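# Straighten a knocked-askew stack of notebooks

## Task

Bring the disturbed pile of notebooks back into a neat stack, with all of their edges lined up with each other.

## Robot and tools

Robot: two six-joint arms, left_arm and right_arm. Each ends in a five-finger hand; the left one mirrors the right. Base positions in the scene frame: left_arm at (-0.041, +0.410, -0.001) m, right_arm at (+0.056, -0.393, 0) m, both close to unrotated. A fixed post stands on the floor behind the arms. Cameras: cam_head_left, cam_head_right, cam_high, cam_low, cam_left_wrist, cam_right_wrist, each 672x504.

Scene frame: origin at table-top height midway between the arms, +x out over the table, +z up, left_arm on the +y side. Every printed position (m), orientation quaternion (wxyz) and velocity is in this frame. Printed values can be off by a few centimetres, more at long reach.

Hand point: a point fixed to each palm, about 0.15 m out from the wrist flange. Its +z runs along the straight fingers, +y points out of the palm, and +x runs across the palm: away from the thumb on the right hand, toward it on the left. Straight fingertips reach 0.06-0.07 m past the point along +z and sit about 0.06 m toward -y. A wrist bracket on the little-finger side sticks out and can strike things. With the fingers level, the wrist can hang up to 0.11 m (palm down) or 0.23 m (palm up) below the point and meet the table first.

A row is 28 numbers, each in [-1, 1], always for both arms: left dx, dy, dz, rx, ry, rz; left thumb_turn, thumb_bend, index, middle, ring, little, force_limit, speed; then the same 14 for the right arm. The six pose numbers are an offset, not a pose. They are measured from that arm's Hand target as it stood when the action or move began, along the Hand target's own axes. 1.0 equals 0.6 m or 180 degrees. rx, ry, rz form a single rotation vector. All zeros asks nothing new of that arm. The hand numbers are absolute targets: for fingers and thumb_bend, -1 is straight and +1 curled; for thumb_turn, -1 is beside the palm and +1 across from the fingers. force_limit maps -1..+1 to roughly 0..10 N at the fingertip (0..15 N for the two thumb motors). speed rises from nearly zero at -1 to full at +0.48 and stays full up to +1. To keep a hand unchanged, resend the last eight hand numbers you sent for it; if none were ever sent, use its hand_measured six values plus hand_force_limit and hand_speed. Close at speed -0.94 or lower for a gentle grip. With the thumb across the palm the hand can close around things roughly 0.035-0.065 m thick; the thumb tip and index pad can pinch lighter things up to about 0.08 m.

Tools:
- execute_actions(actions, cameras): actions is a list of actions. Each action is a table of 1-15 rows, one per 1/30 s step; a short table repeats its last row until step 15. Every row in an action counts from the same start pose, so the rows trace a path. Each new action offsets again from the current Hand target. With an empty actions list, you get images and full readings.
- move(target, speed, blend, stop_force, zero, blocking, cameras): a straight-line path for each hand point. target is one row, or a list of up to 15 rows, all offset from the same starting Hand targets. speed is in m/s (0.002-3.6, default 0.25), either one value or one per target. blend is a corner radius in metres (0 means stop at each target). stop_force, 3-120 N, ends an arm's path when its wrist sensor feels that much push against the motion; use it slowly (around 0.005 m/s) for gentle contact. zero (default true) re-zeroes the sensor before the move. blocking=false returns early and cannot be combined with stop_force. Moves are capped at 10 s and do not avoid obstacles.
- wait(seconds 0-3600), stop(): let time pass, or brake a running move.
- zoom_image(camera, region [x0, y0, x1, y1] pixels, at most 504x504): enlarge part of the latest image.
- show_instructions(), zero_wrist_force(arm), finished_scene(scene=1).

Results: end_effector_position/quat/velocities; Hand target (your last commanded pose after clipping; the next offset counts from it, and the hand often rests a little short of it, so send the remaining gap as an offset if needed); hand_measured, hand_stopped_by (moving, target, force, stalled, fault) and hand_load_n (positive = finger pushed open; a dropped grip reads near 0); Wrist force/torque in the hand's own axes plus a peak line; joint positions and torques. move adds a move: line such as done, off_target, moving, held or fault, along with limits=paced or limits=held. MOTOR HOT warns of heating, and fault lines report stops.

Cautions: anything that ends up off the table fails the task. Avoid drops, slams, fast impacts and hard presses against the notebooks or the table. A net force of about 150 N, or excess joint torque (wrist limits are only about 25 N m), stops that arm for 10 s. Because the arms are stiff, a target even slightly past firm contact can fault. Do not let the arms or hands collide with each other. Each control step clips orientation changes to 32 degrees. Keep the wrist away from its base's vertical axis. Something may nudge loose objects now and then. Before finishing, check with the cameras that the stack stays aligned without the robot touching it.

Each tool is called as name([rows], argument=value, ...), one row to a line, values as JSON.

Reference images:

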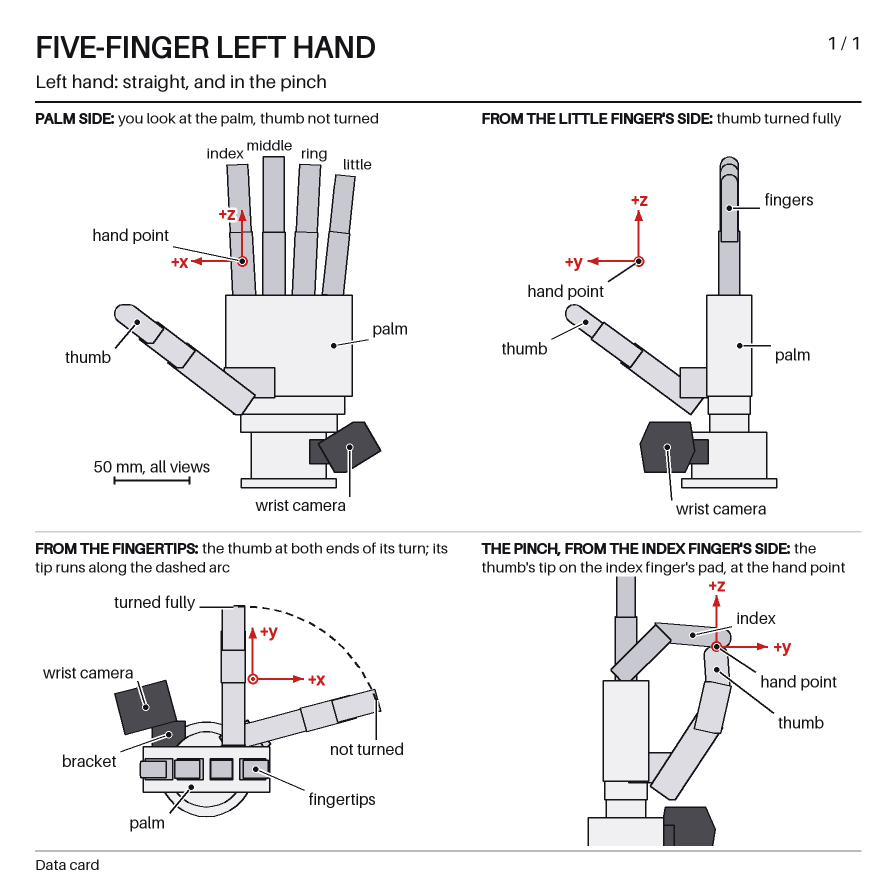

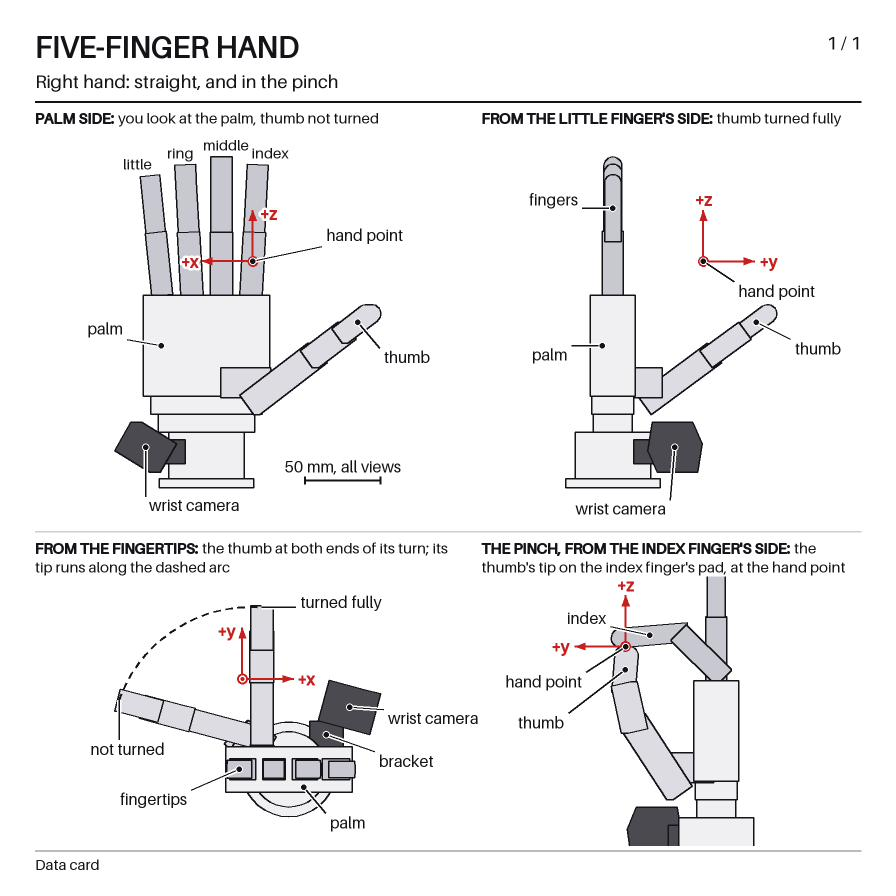

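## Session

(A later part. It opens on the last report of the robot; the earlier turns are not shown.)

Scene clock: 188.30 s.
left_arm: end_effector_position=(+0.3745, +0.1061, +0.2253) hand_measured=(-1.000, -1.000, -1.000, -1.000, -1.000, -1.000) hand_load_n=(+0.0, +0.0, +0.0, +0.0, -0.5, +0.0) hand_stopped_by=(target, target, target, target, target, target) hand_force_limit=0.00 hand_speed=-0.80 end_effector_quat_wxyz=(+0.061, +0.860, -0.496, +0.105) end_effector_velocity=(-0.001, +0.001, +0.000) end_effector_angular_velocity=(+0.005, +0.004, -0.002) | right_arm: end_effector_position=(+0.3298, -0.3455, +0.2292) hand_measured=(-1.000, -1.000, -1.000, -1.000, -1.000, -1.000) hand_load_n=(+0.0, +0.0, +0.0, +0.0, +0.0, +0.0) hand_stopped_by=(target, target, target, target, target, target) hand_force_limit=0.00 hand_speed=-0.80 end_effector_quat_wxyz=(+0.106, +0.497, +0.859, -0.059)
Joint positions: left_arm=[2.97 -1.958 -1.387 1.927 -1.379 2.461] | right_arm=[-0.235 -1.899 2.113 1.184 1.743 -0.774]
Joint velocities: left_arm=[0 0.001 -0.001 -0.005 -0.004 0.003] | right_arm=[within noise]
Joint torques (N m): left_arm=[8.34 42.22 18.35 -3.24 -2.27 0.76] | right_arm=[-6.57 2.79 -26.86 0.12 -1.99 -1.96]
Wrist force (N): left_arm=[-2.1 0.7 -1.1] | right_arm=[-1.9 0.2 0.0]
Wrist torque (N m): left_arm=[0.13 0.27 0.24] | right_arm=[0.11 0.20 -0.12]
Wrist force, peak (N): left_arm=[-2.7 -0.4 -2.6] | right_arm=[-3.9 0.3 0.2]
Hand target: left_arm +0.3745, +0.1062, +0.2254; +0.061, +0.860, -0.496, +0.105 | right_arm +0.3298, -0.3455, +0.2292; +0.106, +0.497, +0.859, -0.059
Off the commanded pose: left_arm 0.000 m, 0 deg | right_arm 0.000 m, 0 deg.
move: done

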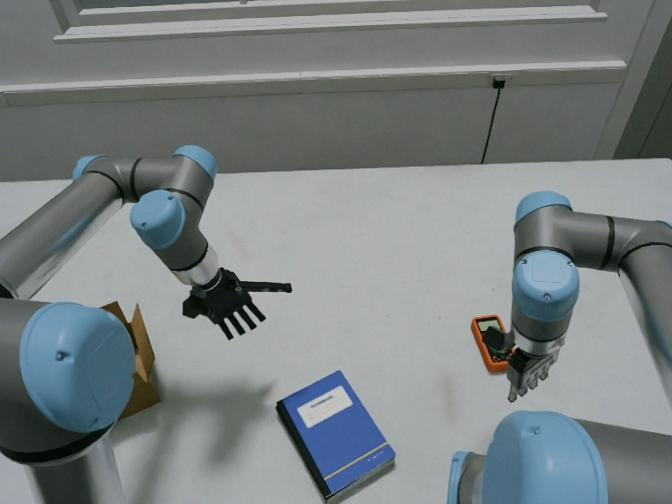

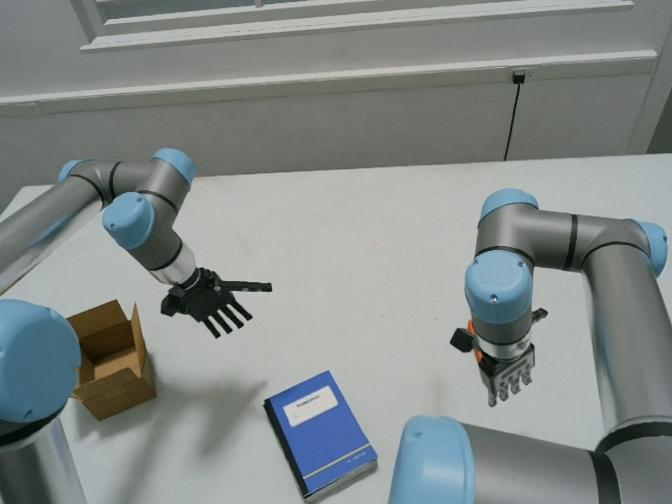

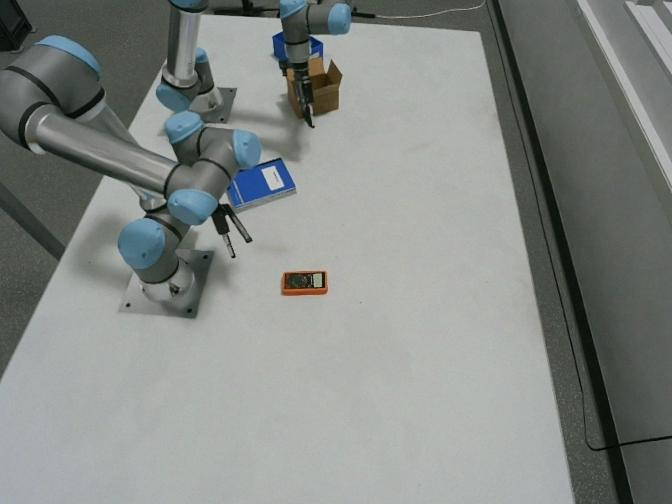

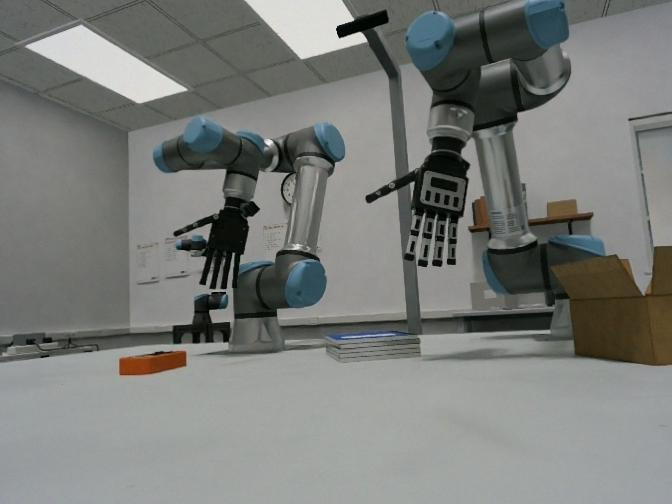

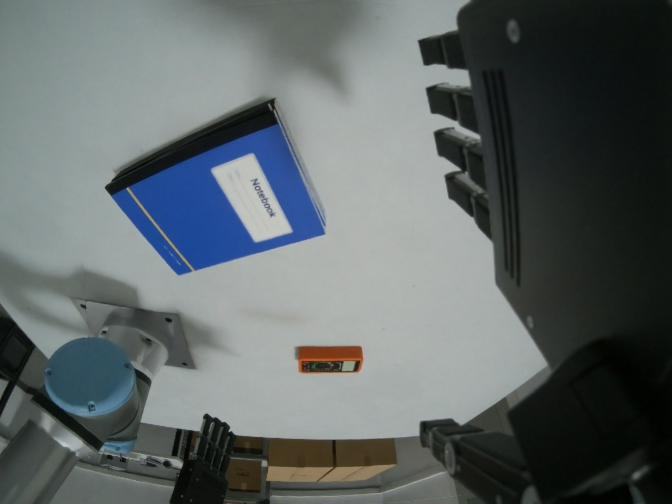

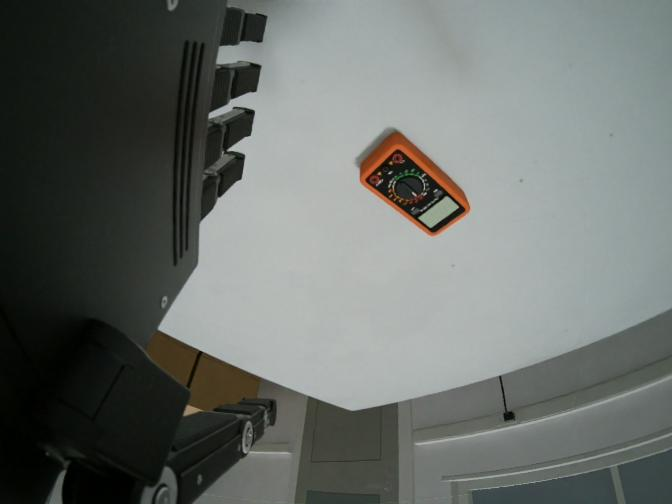

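move([
  [-0.136,0.214,0.0953,0.121,0,-0.485,-1,-1,-1,-1,-1,-1,0,-0.8,0,0,0,0,0,0,-1,-1,-1,-1,-1,-1,0,-0.8],
  [-0.166,0.214,0.2157,0.121,0,-0.485,-1,-1,-1,-1,-1,-1,0,-0.8,0.478,0.2268,0.098,-0.121,0,-0.485,-1,-1,-1,-1,-1,-1,0,-0.8],
], speed=[0.4,0.3], blend=0.01)

move([
  [0,0,0,0,0,0,-1,-1,-1,-1,-1,-1,0,-0.8,0,0.0743,0,0,0,0,-1,-1,-1,-1,-1,-1,0,-0.8],
  [0,0,0,0,0,0,-1,-1,-1,-1,-1,-1,0,-0.8,0,0.0676,0,0,0,0,-1,-1,-1,-1,-1,-1,0,-0.8],
  [0,0,0,0,0,0,-1,-1,-1,-1,-1,-1,0,-0.8,-0.0034,0.0676,-0.0137,0,0,0,-1,-1,-1,-1,-1,-1,0,-0.8],
  [0,0,0,0,0,0,-1,-1,-1,-1,-1,-1,0,-0.8,-0.0034,0.0843,-0.0137,0,0,0,-1,-1,-1,-1,-1,-1,0,-0.8],
], speed=[0.04,0.03,0.03,0.03], cameras=["cam_low","cam_high","cam_left_wrist","cam_right_wrist","cam_head_left"])

zoom_image(camera="cam_low", region=[315, 325, 435, 370])

Scene clock: 194.80 s.
left_arm: end_effector_position=(+0.2305, +0.0986, +0.0757) hand_measured=(-1.000, -1.000, -1.000, -1.000, -1.000, -1.000) hand_load_n=(+0.0, +0.0, +0.0, +0.0, +0.0, +0.0) hand_stopped_by=(target, target, target, target, target, target) hand_force_limit=0.00 hand_speed=-0.80 end_effector_quat_wxyz=(-0.032, +0.959, +0.257, +0.117) | right_arm: end_effector_position=(+0.3161, -0.0484, +0.1037) hand_measured=(-1.000, -1.000, -1.000, -1.000, -1.000, -1.000) hand_load_n=(+0.0, +0.0, +0.0, +0.0, +0.0, +0.0) hand_stopped_by=(target, target, target, target, target, target) hand_force_limit=0.00 hand_speed=-0.80 end_effector_quat_wxyz=(+0.120, -0.256, +0.959, +0.033)
Joint positions: left_arm=[2.431 -1.848 -1.987 2.352 -1.798 0.376] | right_arm=[0.442 -1.413 2.006 0.729 1.549 -1.651]
Joint torques (N m): left_arm=[-14 34.82 23.58 -3.27 1.11 -1.25] | right_arm=[1.6 -14.72 -19.11 3.37 2.52 -1.23]
Wrist force (N): left_arm=[-2.2 0.1 -0.8] | right_arm=[-1.4 -0.2 0.6]
Wrist torque (N m): left_arm=[0.02 0.28 0.15] | right_arm=[-0.02 0.17 -0.13]
Wrist force, peak (N): left_arm=[-2.8 0.3 -0.6] | right_arm=[-2.3 0.3 -0.1]
Hand target: left_arm +0.2306, +0.0986, +0.0758; -0.032, +0.959, +0.257, +0.118 | right_arm +0.3161, -0.0484, +0.1037; +0.120, -0.257, +0.958, +0.033
Off the commanded pose: left_arm 0.000 m, 0 deg | right_arm 0.000 m, 0 deg.
move: done

Scene clock: 197.33 s.
left_arm: end_effector_position=(+0.2306, +0.0986, +0.0758) hand_measured=(-1.000, -1.000, -1.000, -1.000, -1.000, -1.000) hand_load_n=(+0.0, +0.0, +0.0, +0.0, +0.0, +0.0) hand_stopped_by=(target, target, target, target, target, target) hand_force_limit=0.00 hand_speed=-0.80 end_effector_quat_wxyz=(-0.032, +0.959, +0.257, +0.118) | right_arm: end_effector_position=(+0.2908, -0.0046, +0.1122) hand_measured=(-1.000, -1.000, -1.000, -1.000, -1.000, -1.000) hand_load_n=(+0.0, +0.0, +0.0, +0.0, +0.0, +0.0) hand_stopped_by=(target, target, target, target, target, target) hand_force_limit=0.00 hand_speed=-0.80 end_effector_quat_wxyz=(+0.120, -0.256, +0.959, +0.033) end_effector_velocity=(+0.001, -0.002, +0.000) end_effector_angular_velocity=(-0.001, +0.000, +0.000)
Joint positions: left_arm=[2.431 -1.848 -1.987 2.352 -1.798 0.376] | right_arm=[0.607 -1.377 1.936 0.763 1.59 -1.491]
Joint velocities: left_arm=[within noise] | right_arm=[-0.005 -0.002 0.003 -0.001 0 -0.006]
Joint torques (N m): left_arm=[-12.54 35.16 23.63 -1.84 -0.9 -0.2] | right_arm=[-7.16 -31.54 -11.81 2.8 -0.4 -1.96]
Wrist force (N): left_arm=[-2.3 0.6 -0.7] | right_arm=[-1.3 0.0 0.7]
Wrist torque (N m): left_arm=[0.10 0.30 0.12] | right_arm=[0.01 0.08 -0.10]
Wrist force, peak (N): left_arm=[-2.5 0.4 -1.0] | right_arm=[-1.5 -1.7 1.0]
Hand target: left_arm +0.2306, +0.0986, +0.0758; -0.032, +0.959, +0.257, +0.118 | right_arm +0.2908, -0.0046, +0.1122; +0.120, -0.257, +0.958, +0.033
Off the commanded pose: left_arm 0.000 m, 0 deg | right_arm 0.000 m, 0 deg.
move: done
Images, in order (width x height): cam_head_left 672x504, cam_high 672x504, cam_low 672x504, cam_left_wrist 672x504, cam_right_wrist 672x504.

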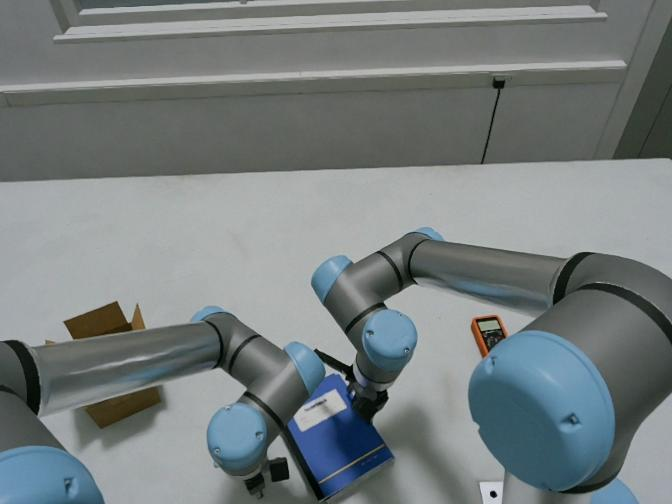

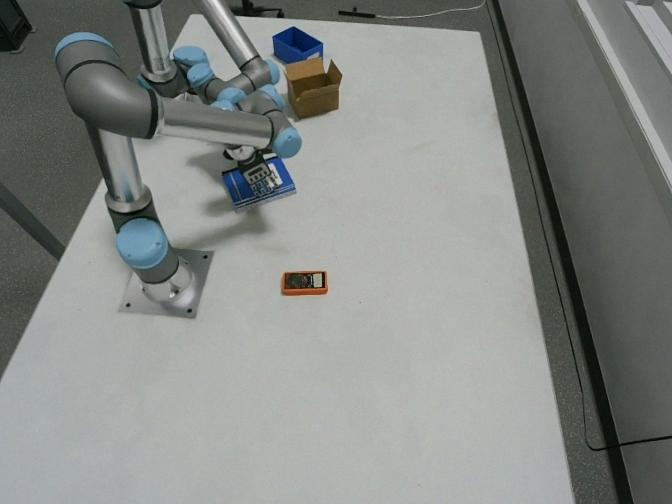

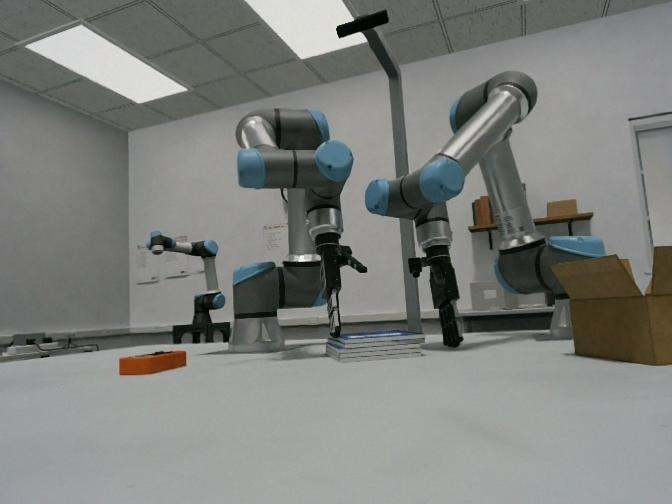

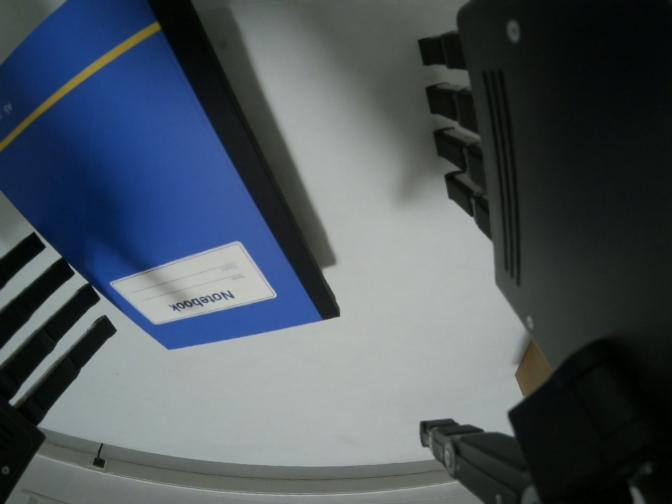

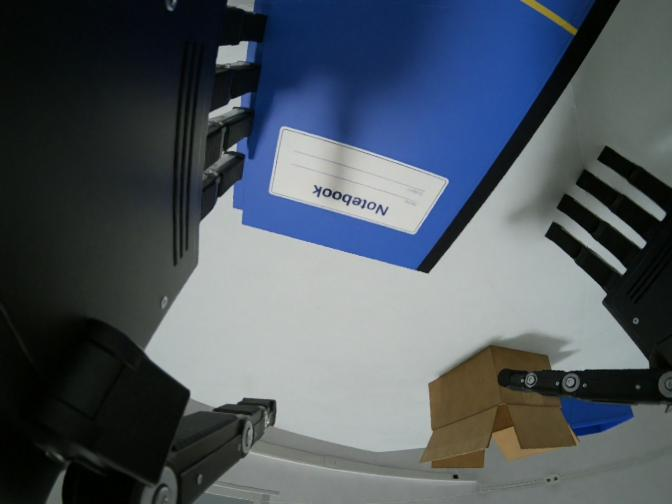

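Scaled by 4.200 from the camera's image (finer frame: 960x720).

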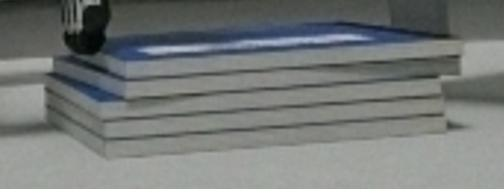

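move([
  [0,0.1,0,0,0,0,-1,-1,-1,-1,-1,-1,0,-0.8,0,-0.1167,0,0,0,0,-1,-1,-1,-1,-1,-1,0,-0.8],
  [0,0.1618,0,0,0,0,-1,-1,-1,-1,-1,-1,0,-0.8,0,-0.1167,0,0,0,0,-1,-1,-1,-1,-1,-1,0,-0.8],
], speed=[0.1,0.015], cameras=["cam_low","cam_left_wrist","cam_right_wrist","cam_head_left"])

zoom_image(camera="cam_low", region=[318, 325, 378, 368])

zoom_image(camera="cam_low", region=[375, 325, 435, 368])

Scene clock: 201.23 s.
left_arm: end_effector_position=(+0.2791, +0.0144, +0.0758) hand_measured=(-1.000, -1.000, -1.000, -1.000, -1.000, -1.000) hand_load_n=(+0.0, +0.0, +0.0, +0.0, +0.0, +0.0) hand_stopped_by=(target, target, target, target, target, target) hand_force_limit=0.00 hand_speed=-0.80 end_effector_quat_wxyz=(-0.032, +0.959, +0.257, +0.118) | right_arm: end_effector_position=(+0.3258, -0.0653, +0.1121) hand_measured=(-1.000, -1.000, -1.000, -1.000, -1.000, -1.000) hand_load_n=(+0.0, +0.0, +0.0, +0.0, +0.0, +0.0) hand_stopped_by=(target, target, target, target, target, target) hand_force_limit=0.00 hand_speed=-0.80 end_effector_quat_wxyz=(+0.120, -0.257, +0.958, +0.033)
Joint positions: left_arm=[2.347 -2.053 -1.685 2.236 -1.805 0.29] | right_arm=[0.376 -1.439 2.011 0.751 1.533 -1.715]
Joint torques (N m): left_arm=[-4 43.08 4.48 -0.65 -2.52 -0.15] | right_arm=[-5.46 -14.2 -24.21 3.79 2.5 -0.47]
Wrist force (N): left_arm=[-1.4 -0.5 -0.9] | right_arm=[-1.5 -0.1 0.1]
Wrist torque (N m): left_arm=[0.05 0.21 0.30] | right_arm=[0.02 0.15 -0.13]
Wrist force, peak (N): left_arm=[-1.2 -2.9 -1.7] | right_arm=[-1.8 -0.3 0.7]
Hand target: left_arm +0.2791, +0.0145, +0.0758; -0.032, +0.959, +0.257, +0.118 | right_arm +0.3258, -0.0653, +0.1121; +0.120, -0.257, +0.958, +0.033
Off the commanded pose: left_arm 0.000 m, 0 deg | right_arm 0.000 m, 0 deg.
move: done
Images, in order (width x height): cam_head_left 672x504, cam_low 672x504, cam_left_wrist 672x504, cam_right_wrist 672x504.

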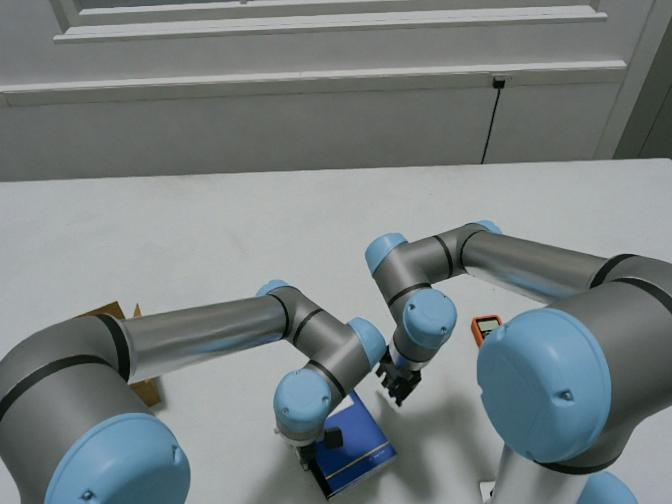

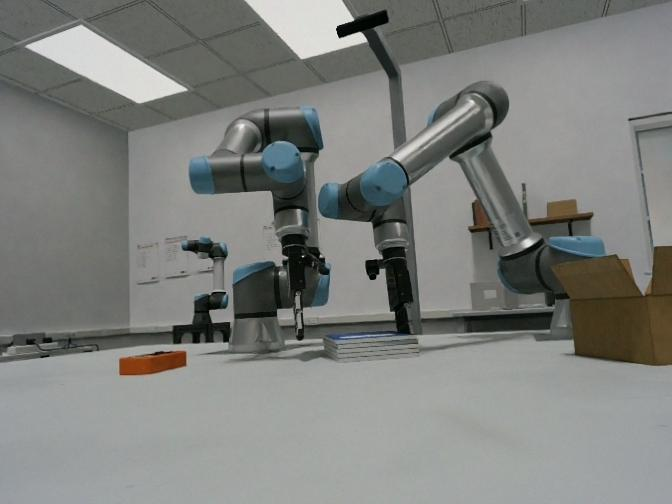

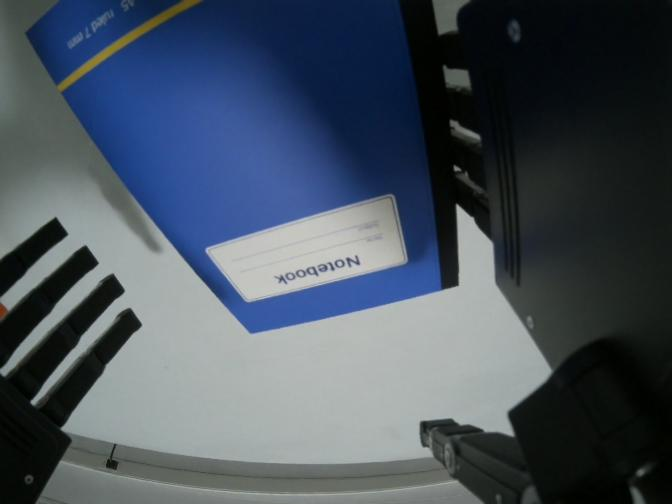

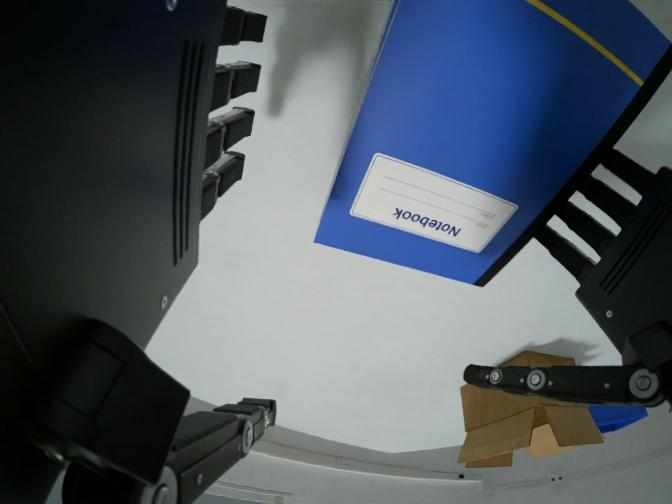

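Scaled by 8.400 from the camera's image (finer frame: 960x720).

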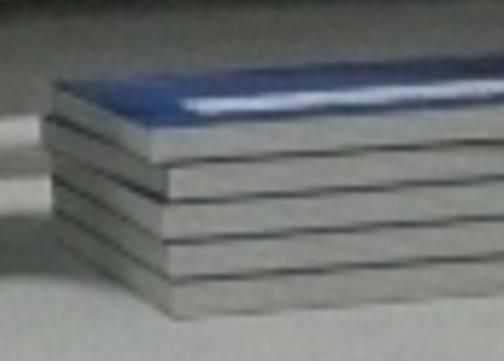

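Scaled by 8.400 from the camera's image (finer frame: 960x720).

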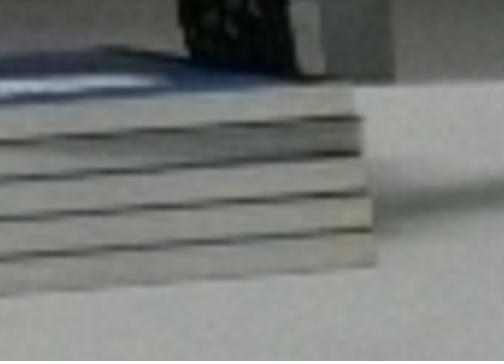

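move([
  [0,-0.01,0,0,0,0,-1,-1,-1,-1,-1,-1,0,-0.8,0,0,0,0,0,0,-1,-1,-1,-1,-1,-1,0,-0.8],
  [0,-0.1,0,0,0,0,-1,-1,-1,-1,-1,-1,0,-0.8,0.1728,-0.4077,-0.2458,0,0,0,-1,-1,-1,-1,-1,-1,0,-0.8],
  [0.0484,-0.2333,-0.194,0,0,0,-1,-1,-1,-1,-1,-1,0,-0.8,0.1728,-0.4077,-0.2458,0,0,0,-1,-1,-1,-1,-1,-1,0,-0.8],
], speed=[0.02,0.3,0.25], blend=0.002, cameras=["all"])

zoom_image(camera="cam_head_left", region=[315, 430, 405, 504])

zoom_image(camera="cam_head_left", region=[265, 355, 355, 445])

zoom_image(camera="cam_low", region=[318, 325, 378, 368])

zoom_image(camera="cam_high", region=[215, 145, 305, 220])

zoom_image(camera="cam_left_wrist", region=[100, 0, 420, 250])

Scene clock: 204.03 s.
left_arm: end_effector_position=(+0.2092, +0.1357, +0.1957) hand_measured=(-1.000, -1.000, -1.000, -1.000, -1.000, -1.000) hand_load_n=(+0.0, +0.0, +0.0, +0.0, +0.0, +0.0) hand_stopped_by=(target, target, target, target, target, target) hand_force_limit=0.00 hand_speed=-0.80 end_effector_quat_wxyz=(-0.031, +0.959, +0.257, +0.117) end_effector_velocity=(-0.001, +0.001, +0.002) end_effector_angular_velocity=(+0.000, +0.001, -0.001) | right_arm: end_effector_position=(+0.3295, -0.3457, +0.2292) hand_measured=(-1.000, -1.000, -1.000, -1.000, -1.000, -1.000) hand_load_n=(+0.0, +0.0, +0.0, +0.0, +0.0, +0.0) hand_stopped_by=(target, target, target, target, target, target) hand_force_limit=0.00 hand_speed=-0.80 end_effector_quat_wxyz=(+0.120, -0.257, +0.958, +0.033)
Joint positions: left_arm=[2.487 -1.586 -1.935 2.052 -1.793 0.433] | right_arm=[-0.841 -1.785 2.066 1.239 1.326 -2.93]
Joint velocities: left_arm=[0 0.004 0 -0.005 0 0.001] | right_arm=[within noise]
Joint torques (N m): left_arm=[-8.31 26.59 27.29 -3.27 -1.18 0.17] | right_arm=[-5.93 -3.39 -25.85 4.05 2.34 -2.14]
Wrist force (N): left_arm=[-2.1 0.5 -0.6] | right_arm=[-1.9 -0.2 0.3]
Wrist torque (N m): left_arm=[0.03 0.27 0.20] | right_arm=[0.07 0.22 -0.13]
Wrist force, peak (N): left_arm=[-1.7 -0.9 -2.2] | right_arm=[-2.1 1.7 1.1]
Hand target: left_arm +0.2092, +0.1357, +0.1958; -0.032, +0.959, +0.257, +0.118 | right_arm +0.3295, -0.3457, +0.2292; +0.120, -0.257, +0.958, +0.033
Off the commanded pose: left_arm 0.000 m, 0 deg | right_arm 0.000 m, 0 deg.
move: done

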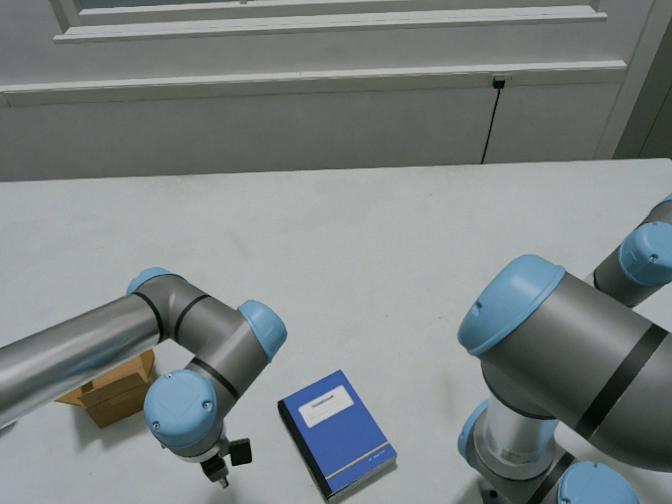

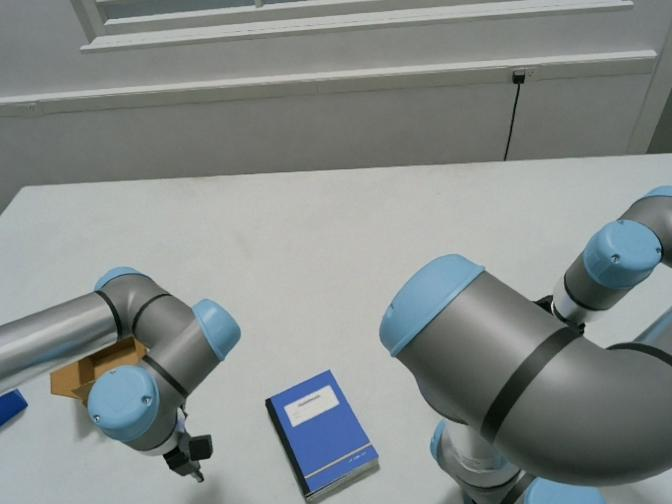

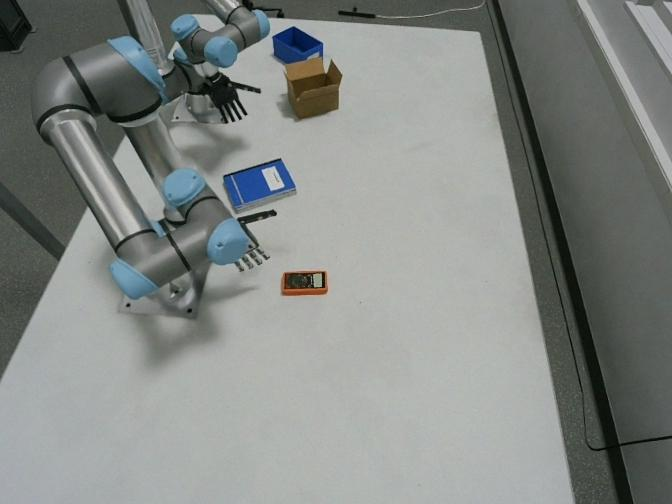

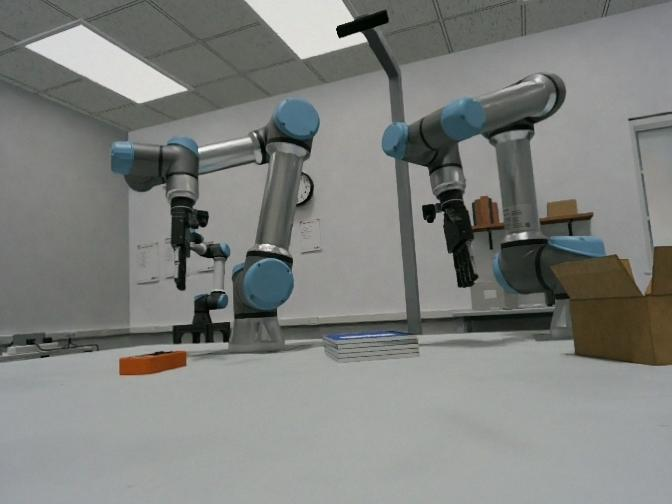

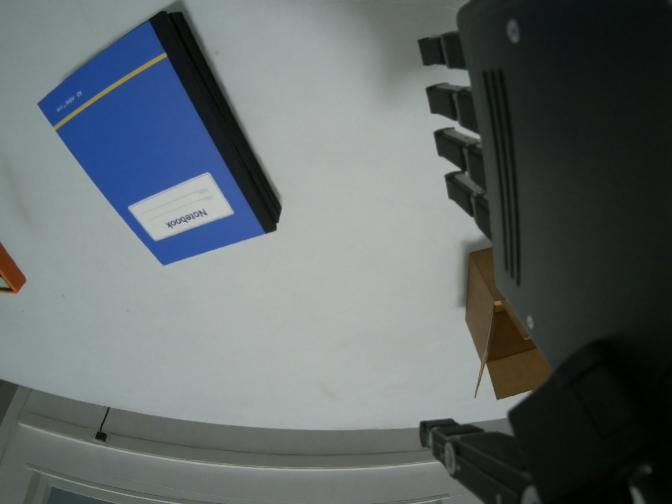

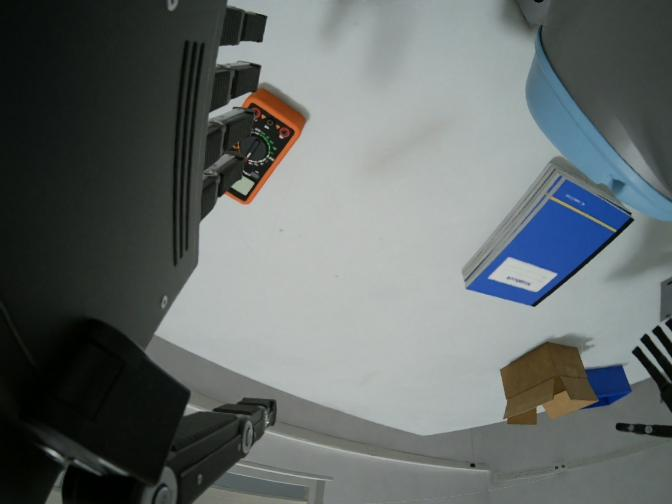

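Scaled by 5.600 from the camera's image (finer frame: 960x720).

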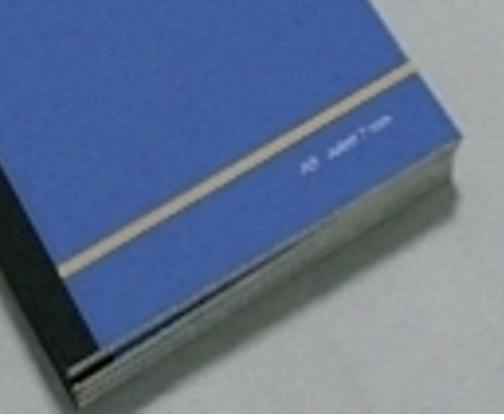

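Scaled by 5.600 from the camera's image (finer frame: 960x720).

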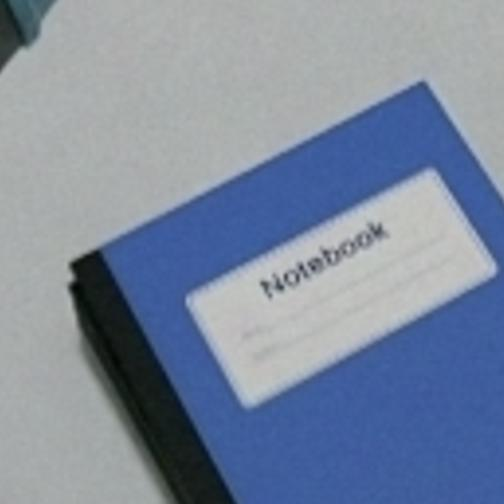

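Scaled by 8.400 from the camera's image (finer frame: 960x720).

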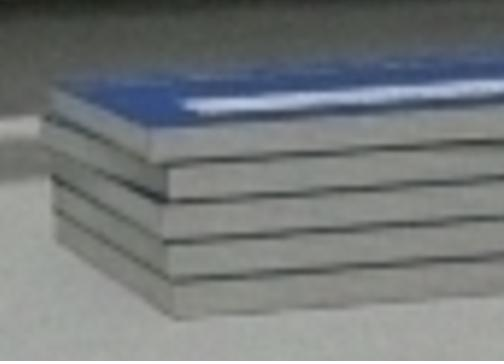

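Scaled by 5.600 from the camera's image (finer frame: 960x720).

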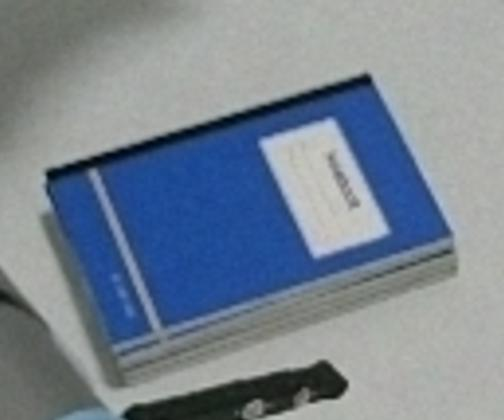

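Scaled by 1.575 from the camera's image (finer frame: 960x720).

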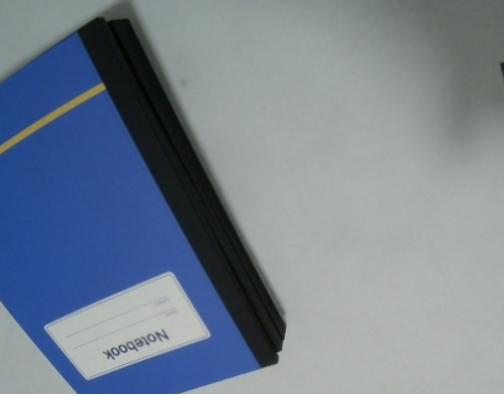

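zoom_image(camera="cam_left_wrist", region=[140, 0, 220, 80])

zoom_image(camera="cam_left_wrist", region=[225, 170, 305, 250])

zoom_image(camera="cam_right_wrist", region=[450, 145, 650, 315])

Scaled by 6.300 from the camera's image (finer frame: 960x720).

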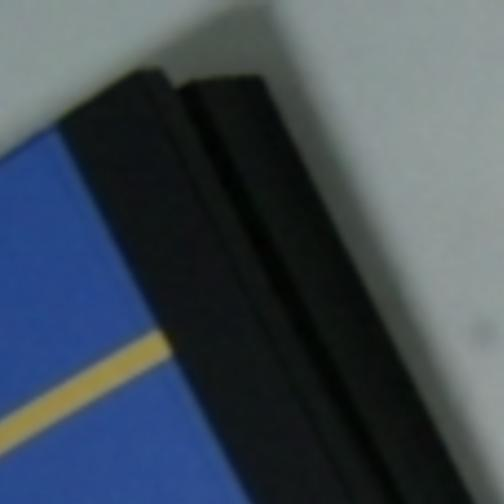

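Scaled by 6.300 from the camera's image (finer frame: 960x720).

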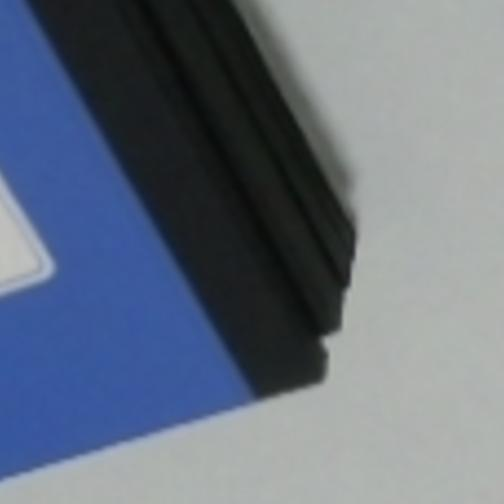

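Scaled by 2.520 from the camera's image (finer frame: 960x720).

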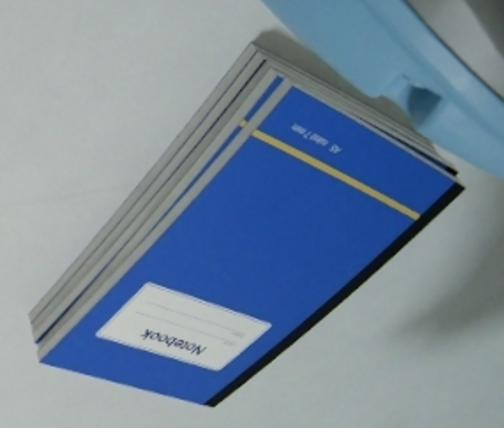

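zoom_image(camera="cam_right_wrist", region=[530, 150, 590, 210])

zoom_image(camera="cam_right_wrist", region=[455, 235, 525, 305])

Scaled by 8.400 from the camera's image (finer frame: 960x720).

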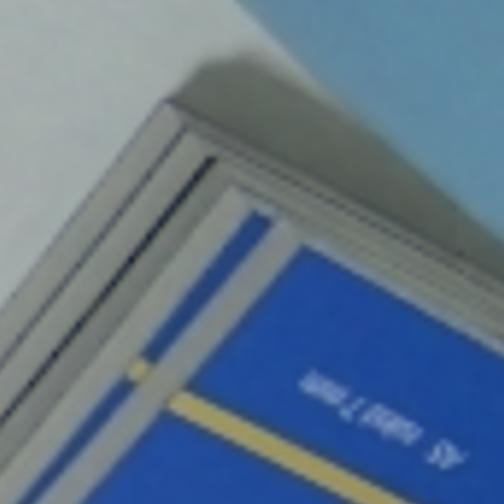

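Scaled by 7.200 from the camera's image (finer frame: 960x720).

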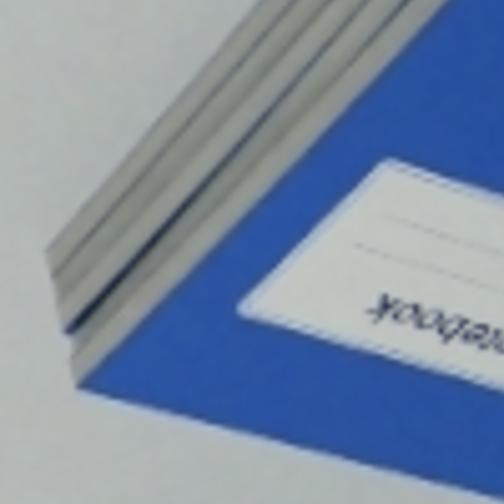

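wait(seconds=0, cameras=["all"])

Scene clock: 205.27 s.
left_arm: end_effector_position=(+0.2092, +0.1357, +0.1958) hand_measured=(-1.000, -1.000, -1.000, -1.000, -1.000, -1.000) hand_load_n=(+0.0, +0.0, +0.0, +0.0, +0.0, +0.0) hand_stopped_by=(target, target, target, target, target, target) hand_force_limit=0.00 hand_speed=-0.80 end_effector_quat_wxyz=(-0.032, +0.959, +0.257, +0.118) | right_arm: end_effector_position=(+0.3295, -0.3457, +0.2292) hand_measured=(-1.000, -1.000, -1.000, -1.000, -1.000, -1.000) hand_load_n=(+0.0, -0.5, +0.0, +0.0, +0.0, +0.0) hand_stopped_by=(target, target, target, target, target, target) hand_force_limit=0.00 hand_speed=-0.80 end_effector_quat_wxyz=(+0.120, -0.257, +0.958, +0.033)
Joint positions: left_arm=[2.487 -1.586 -1.935 2.052 -1.793 0.433] | right_arm=[-0.841 -1.785 2.066 1.239 1.326 -2.93]
Joint torques (N m): left_arm=[-13.26 26.67 27.45 -3.07 -2.98 0.64] | right_arm=[-6.26 -2.76 -26.16 4.02 2.03 -2.02]
Wrist force (N): left_arm=[-2.0 0.4 -0.7] | right_arm=[-1.9 -0.1 0.1]
Wrist torque (N m): left_arm=[0.03 0.25 0.20] | right_arm=[0.08 0.22 -0.13]
Wrist force, peak (N): left_arm=[-2.4 0.5 -0.8] | right_arm=[-2.0 -0.1 0.3]
Hand target: left_arm +0.2092, +0.1357, +0.1958; -0.032, +0.959, +0.257, +0.118 | right_arm +0.3295, -0.3457, +0.2292; +0.120, -0.257, +0.958, +0.033
Off the commanded pose: left_arm 0.000 m, 0 deg | right_arm 0.000 m, 0 deg.

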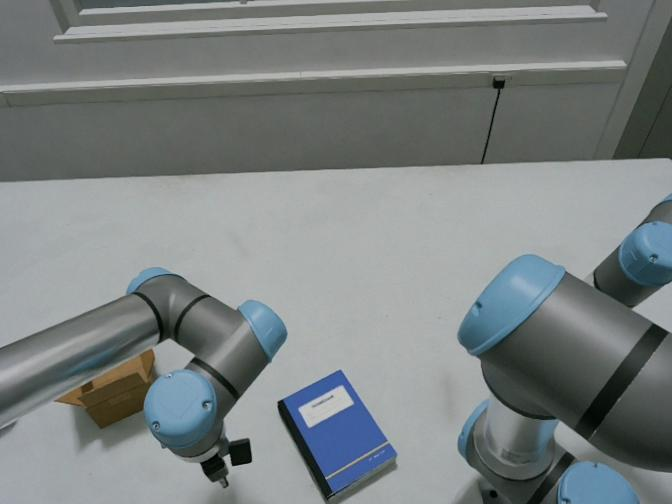

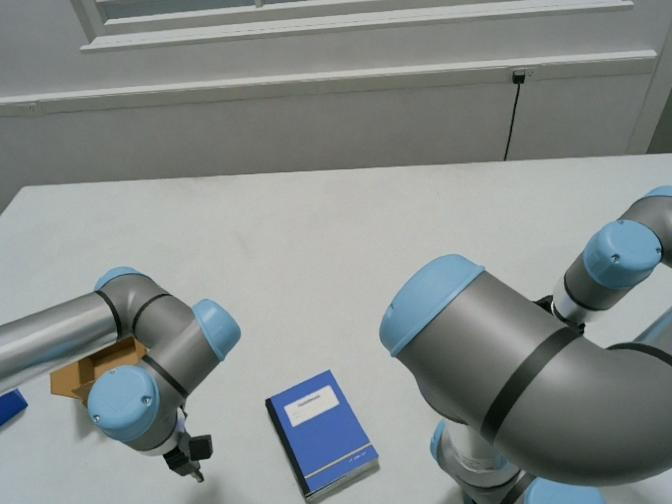

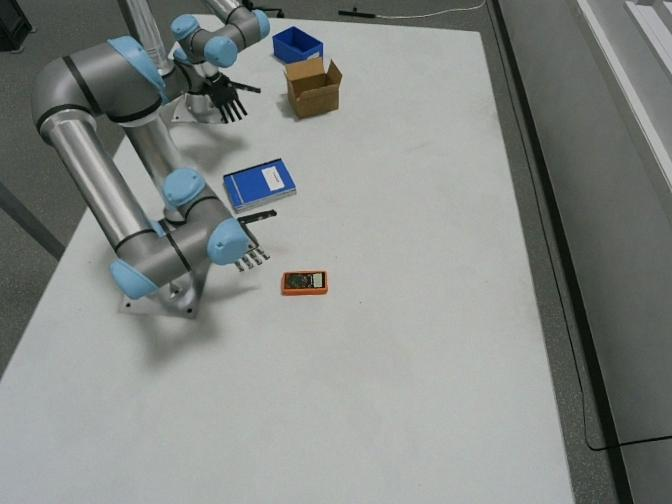

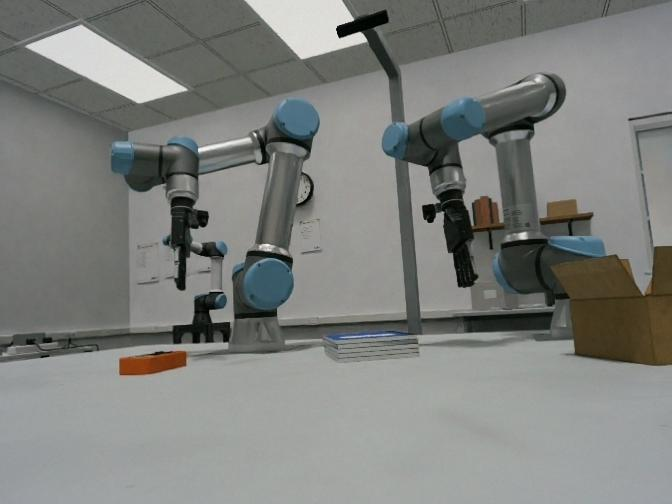

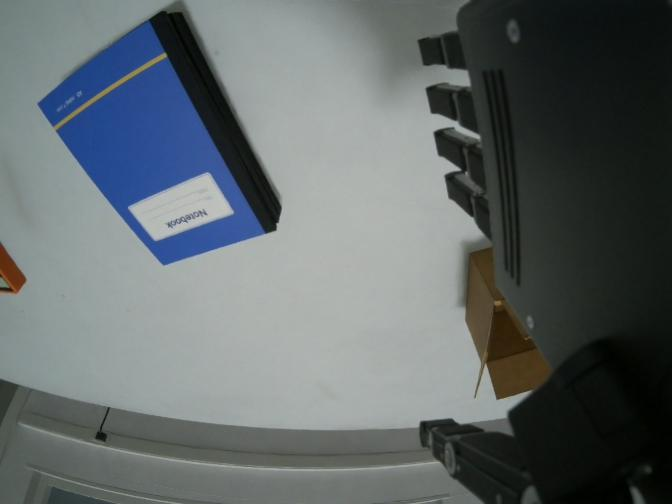

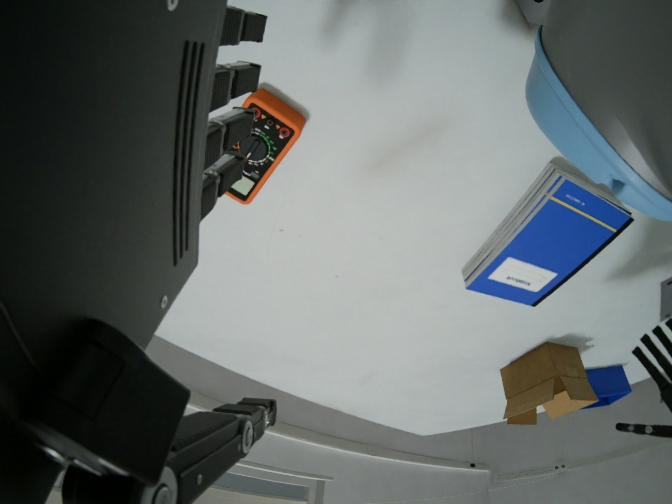

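zoom_image(camera="cam_right_wrist", region=[450, 140, 650, 310])

zoom_image(camera="cam_left_wrist", region=[30, 0, 290, 270])

zoom_image(camera="cam_low", region=[310, 320, 430, 370])

zoom_image(camera="cam_head_right", region=[250, 360, 400, 504])

Scaled by 2.520 from the camera's image (finer frame: 960x720).

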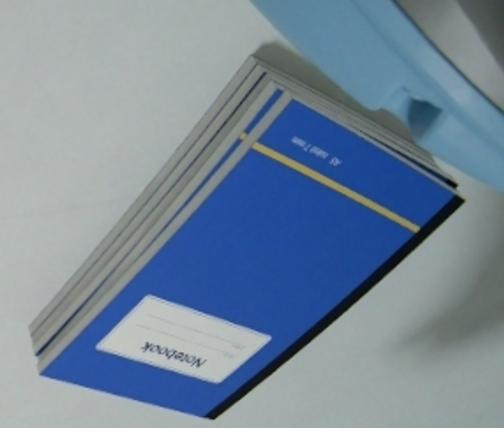

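Scaled by 1.867 from the camera's image (finer frame: 960x720).

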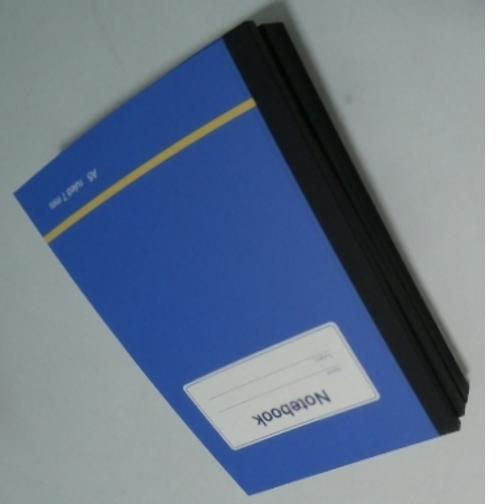

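Scaled by 4.200 from the camera's image (finer frame: 960x720).

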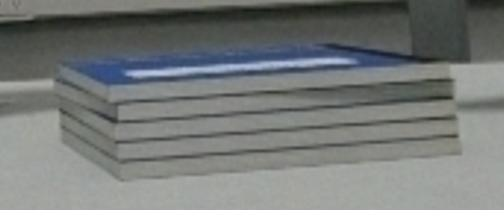

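Scaled by 3.360 from the camera's image (finer frame: 960x720).

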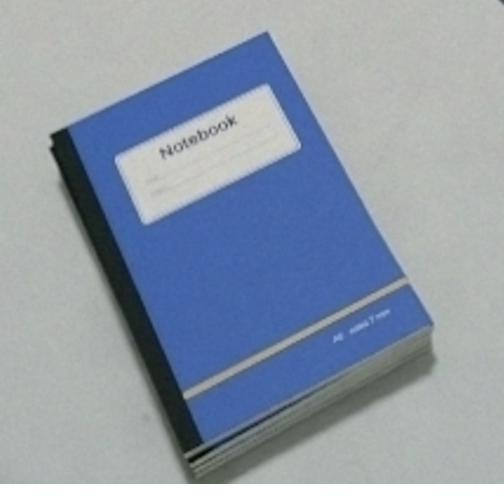

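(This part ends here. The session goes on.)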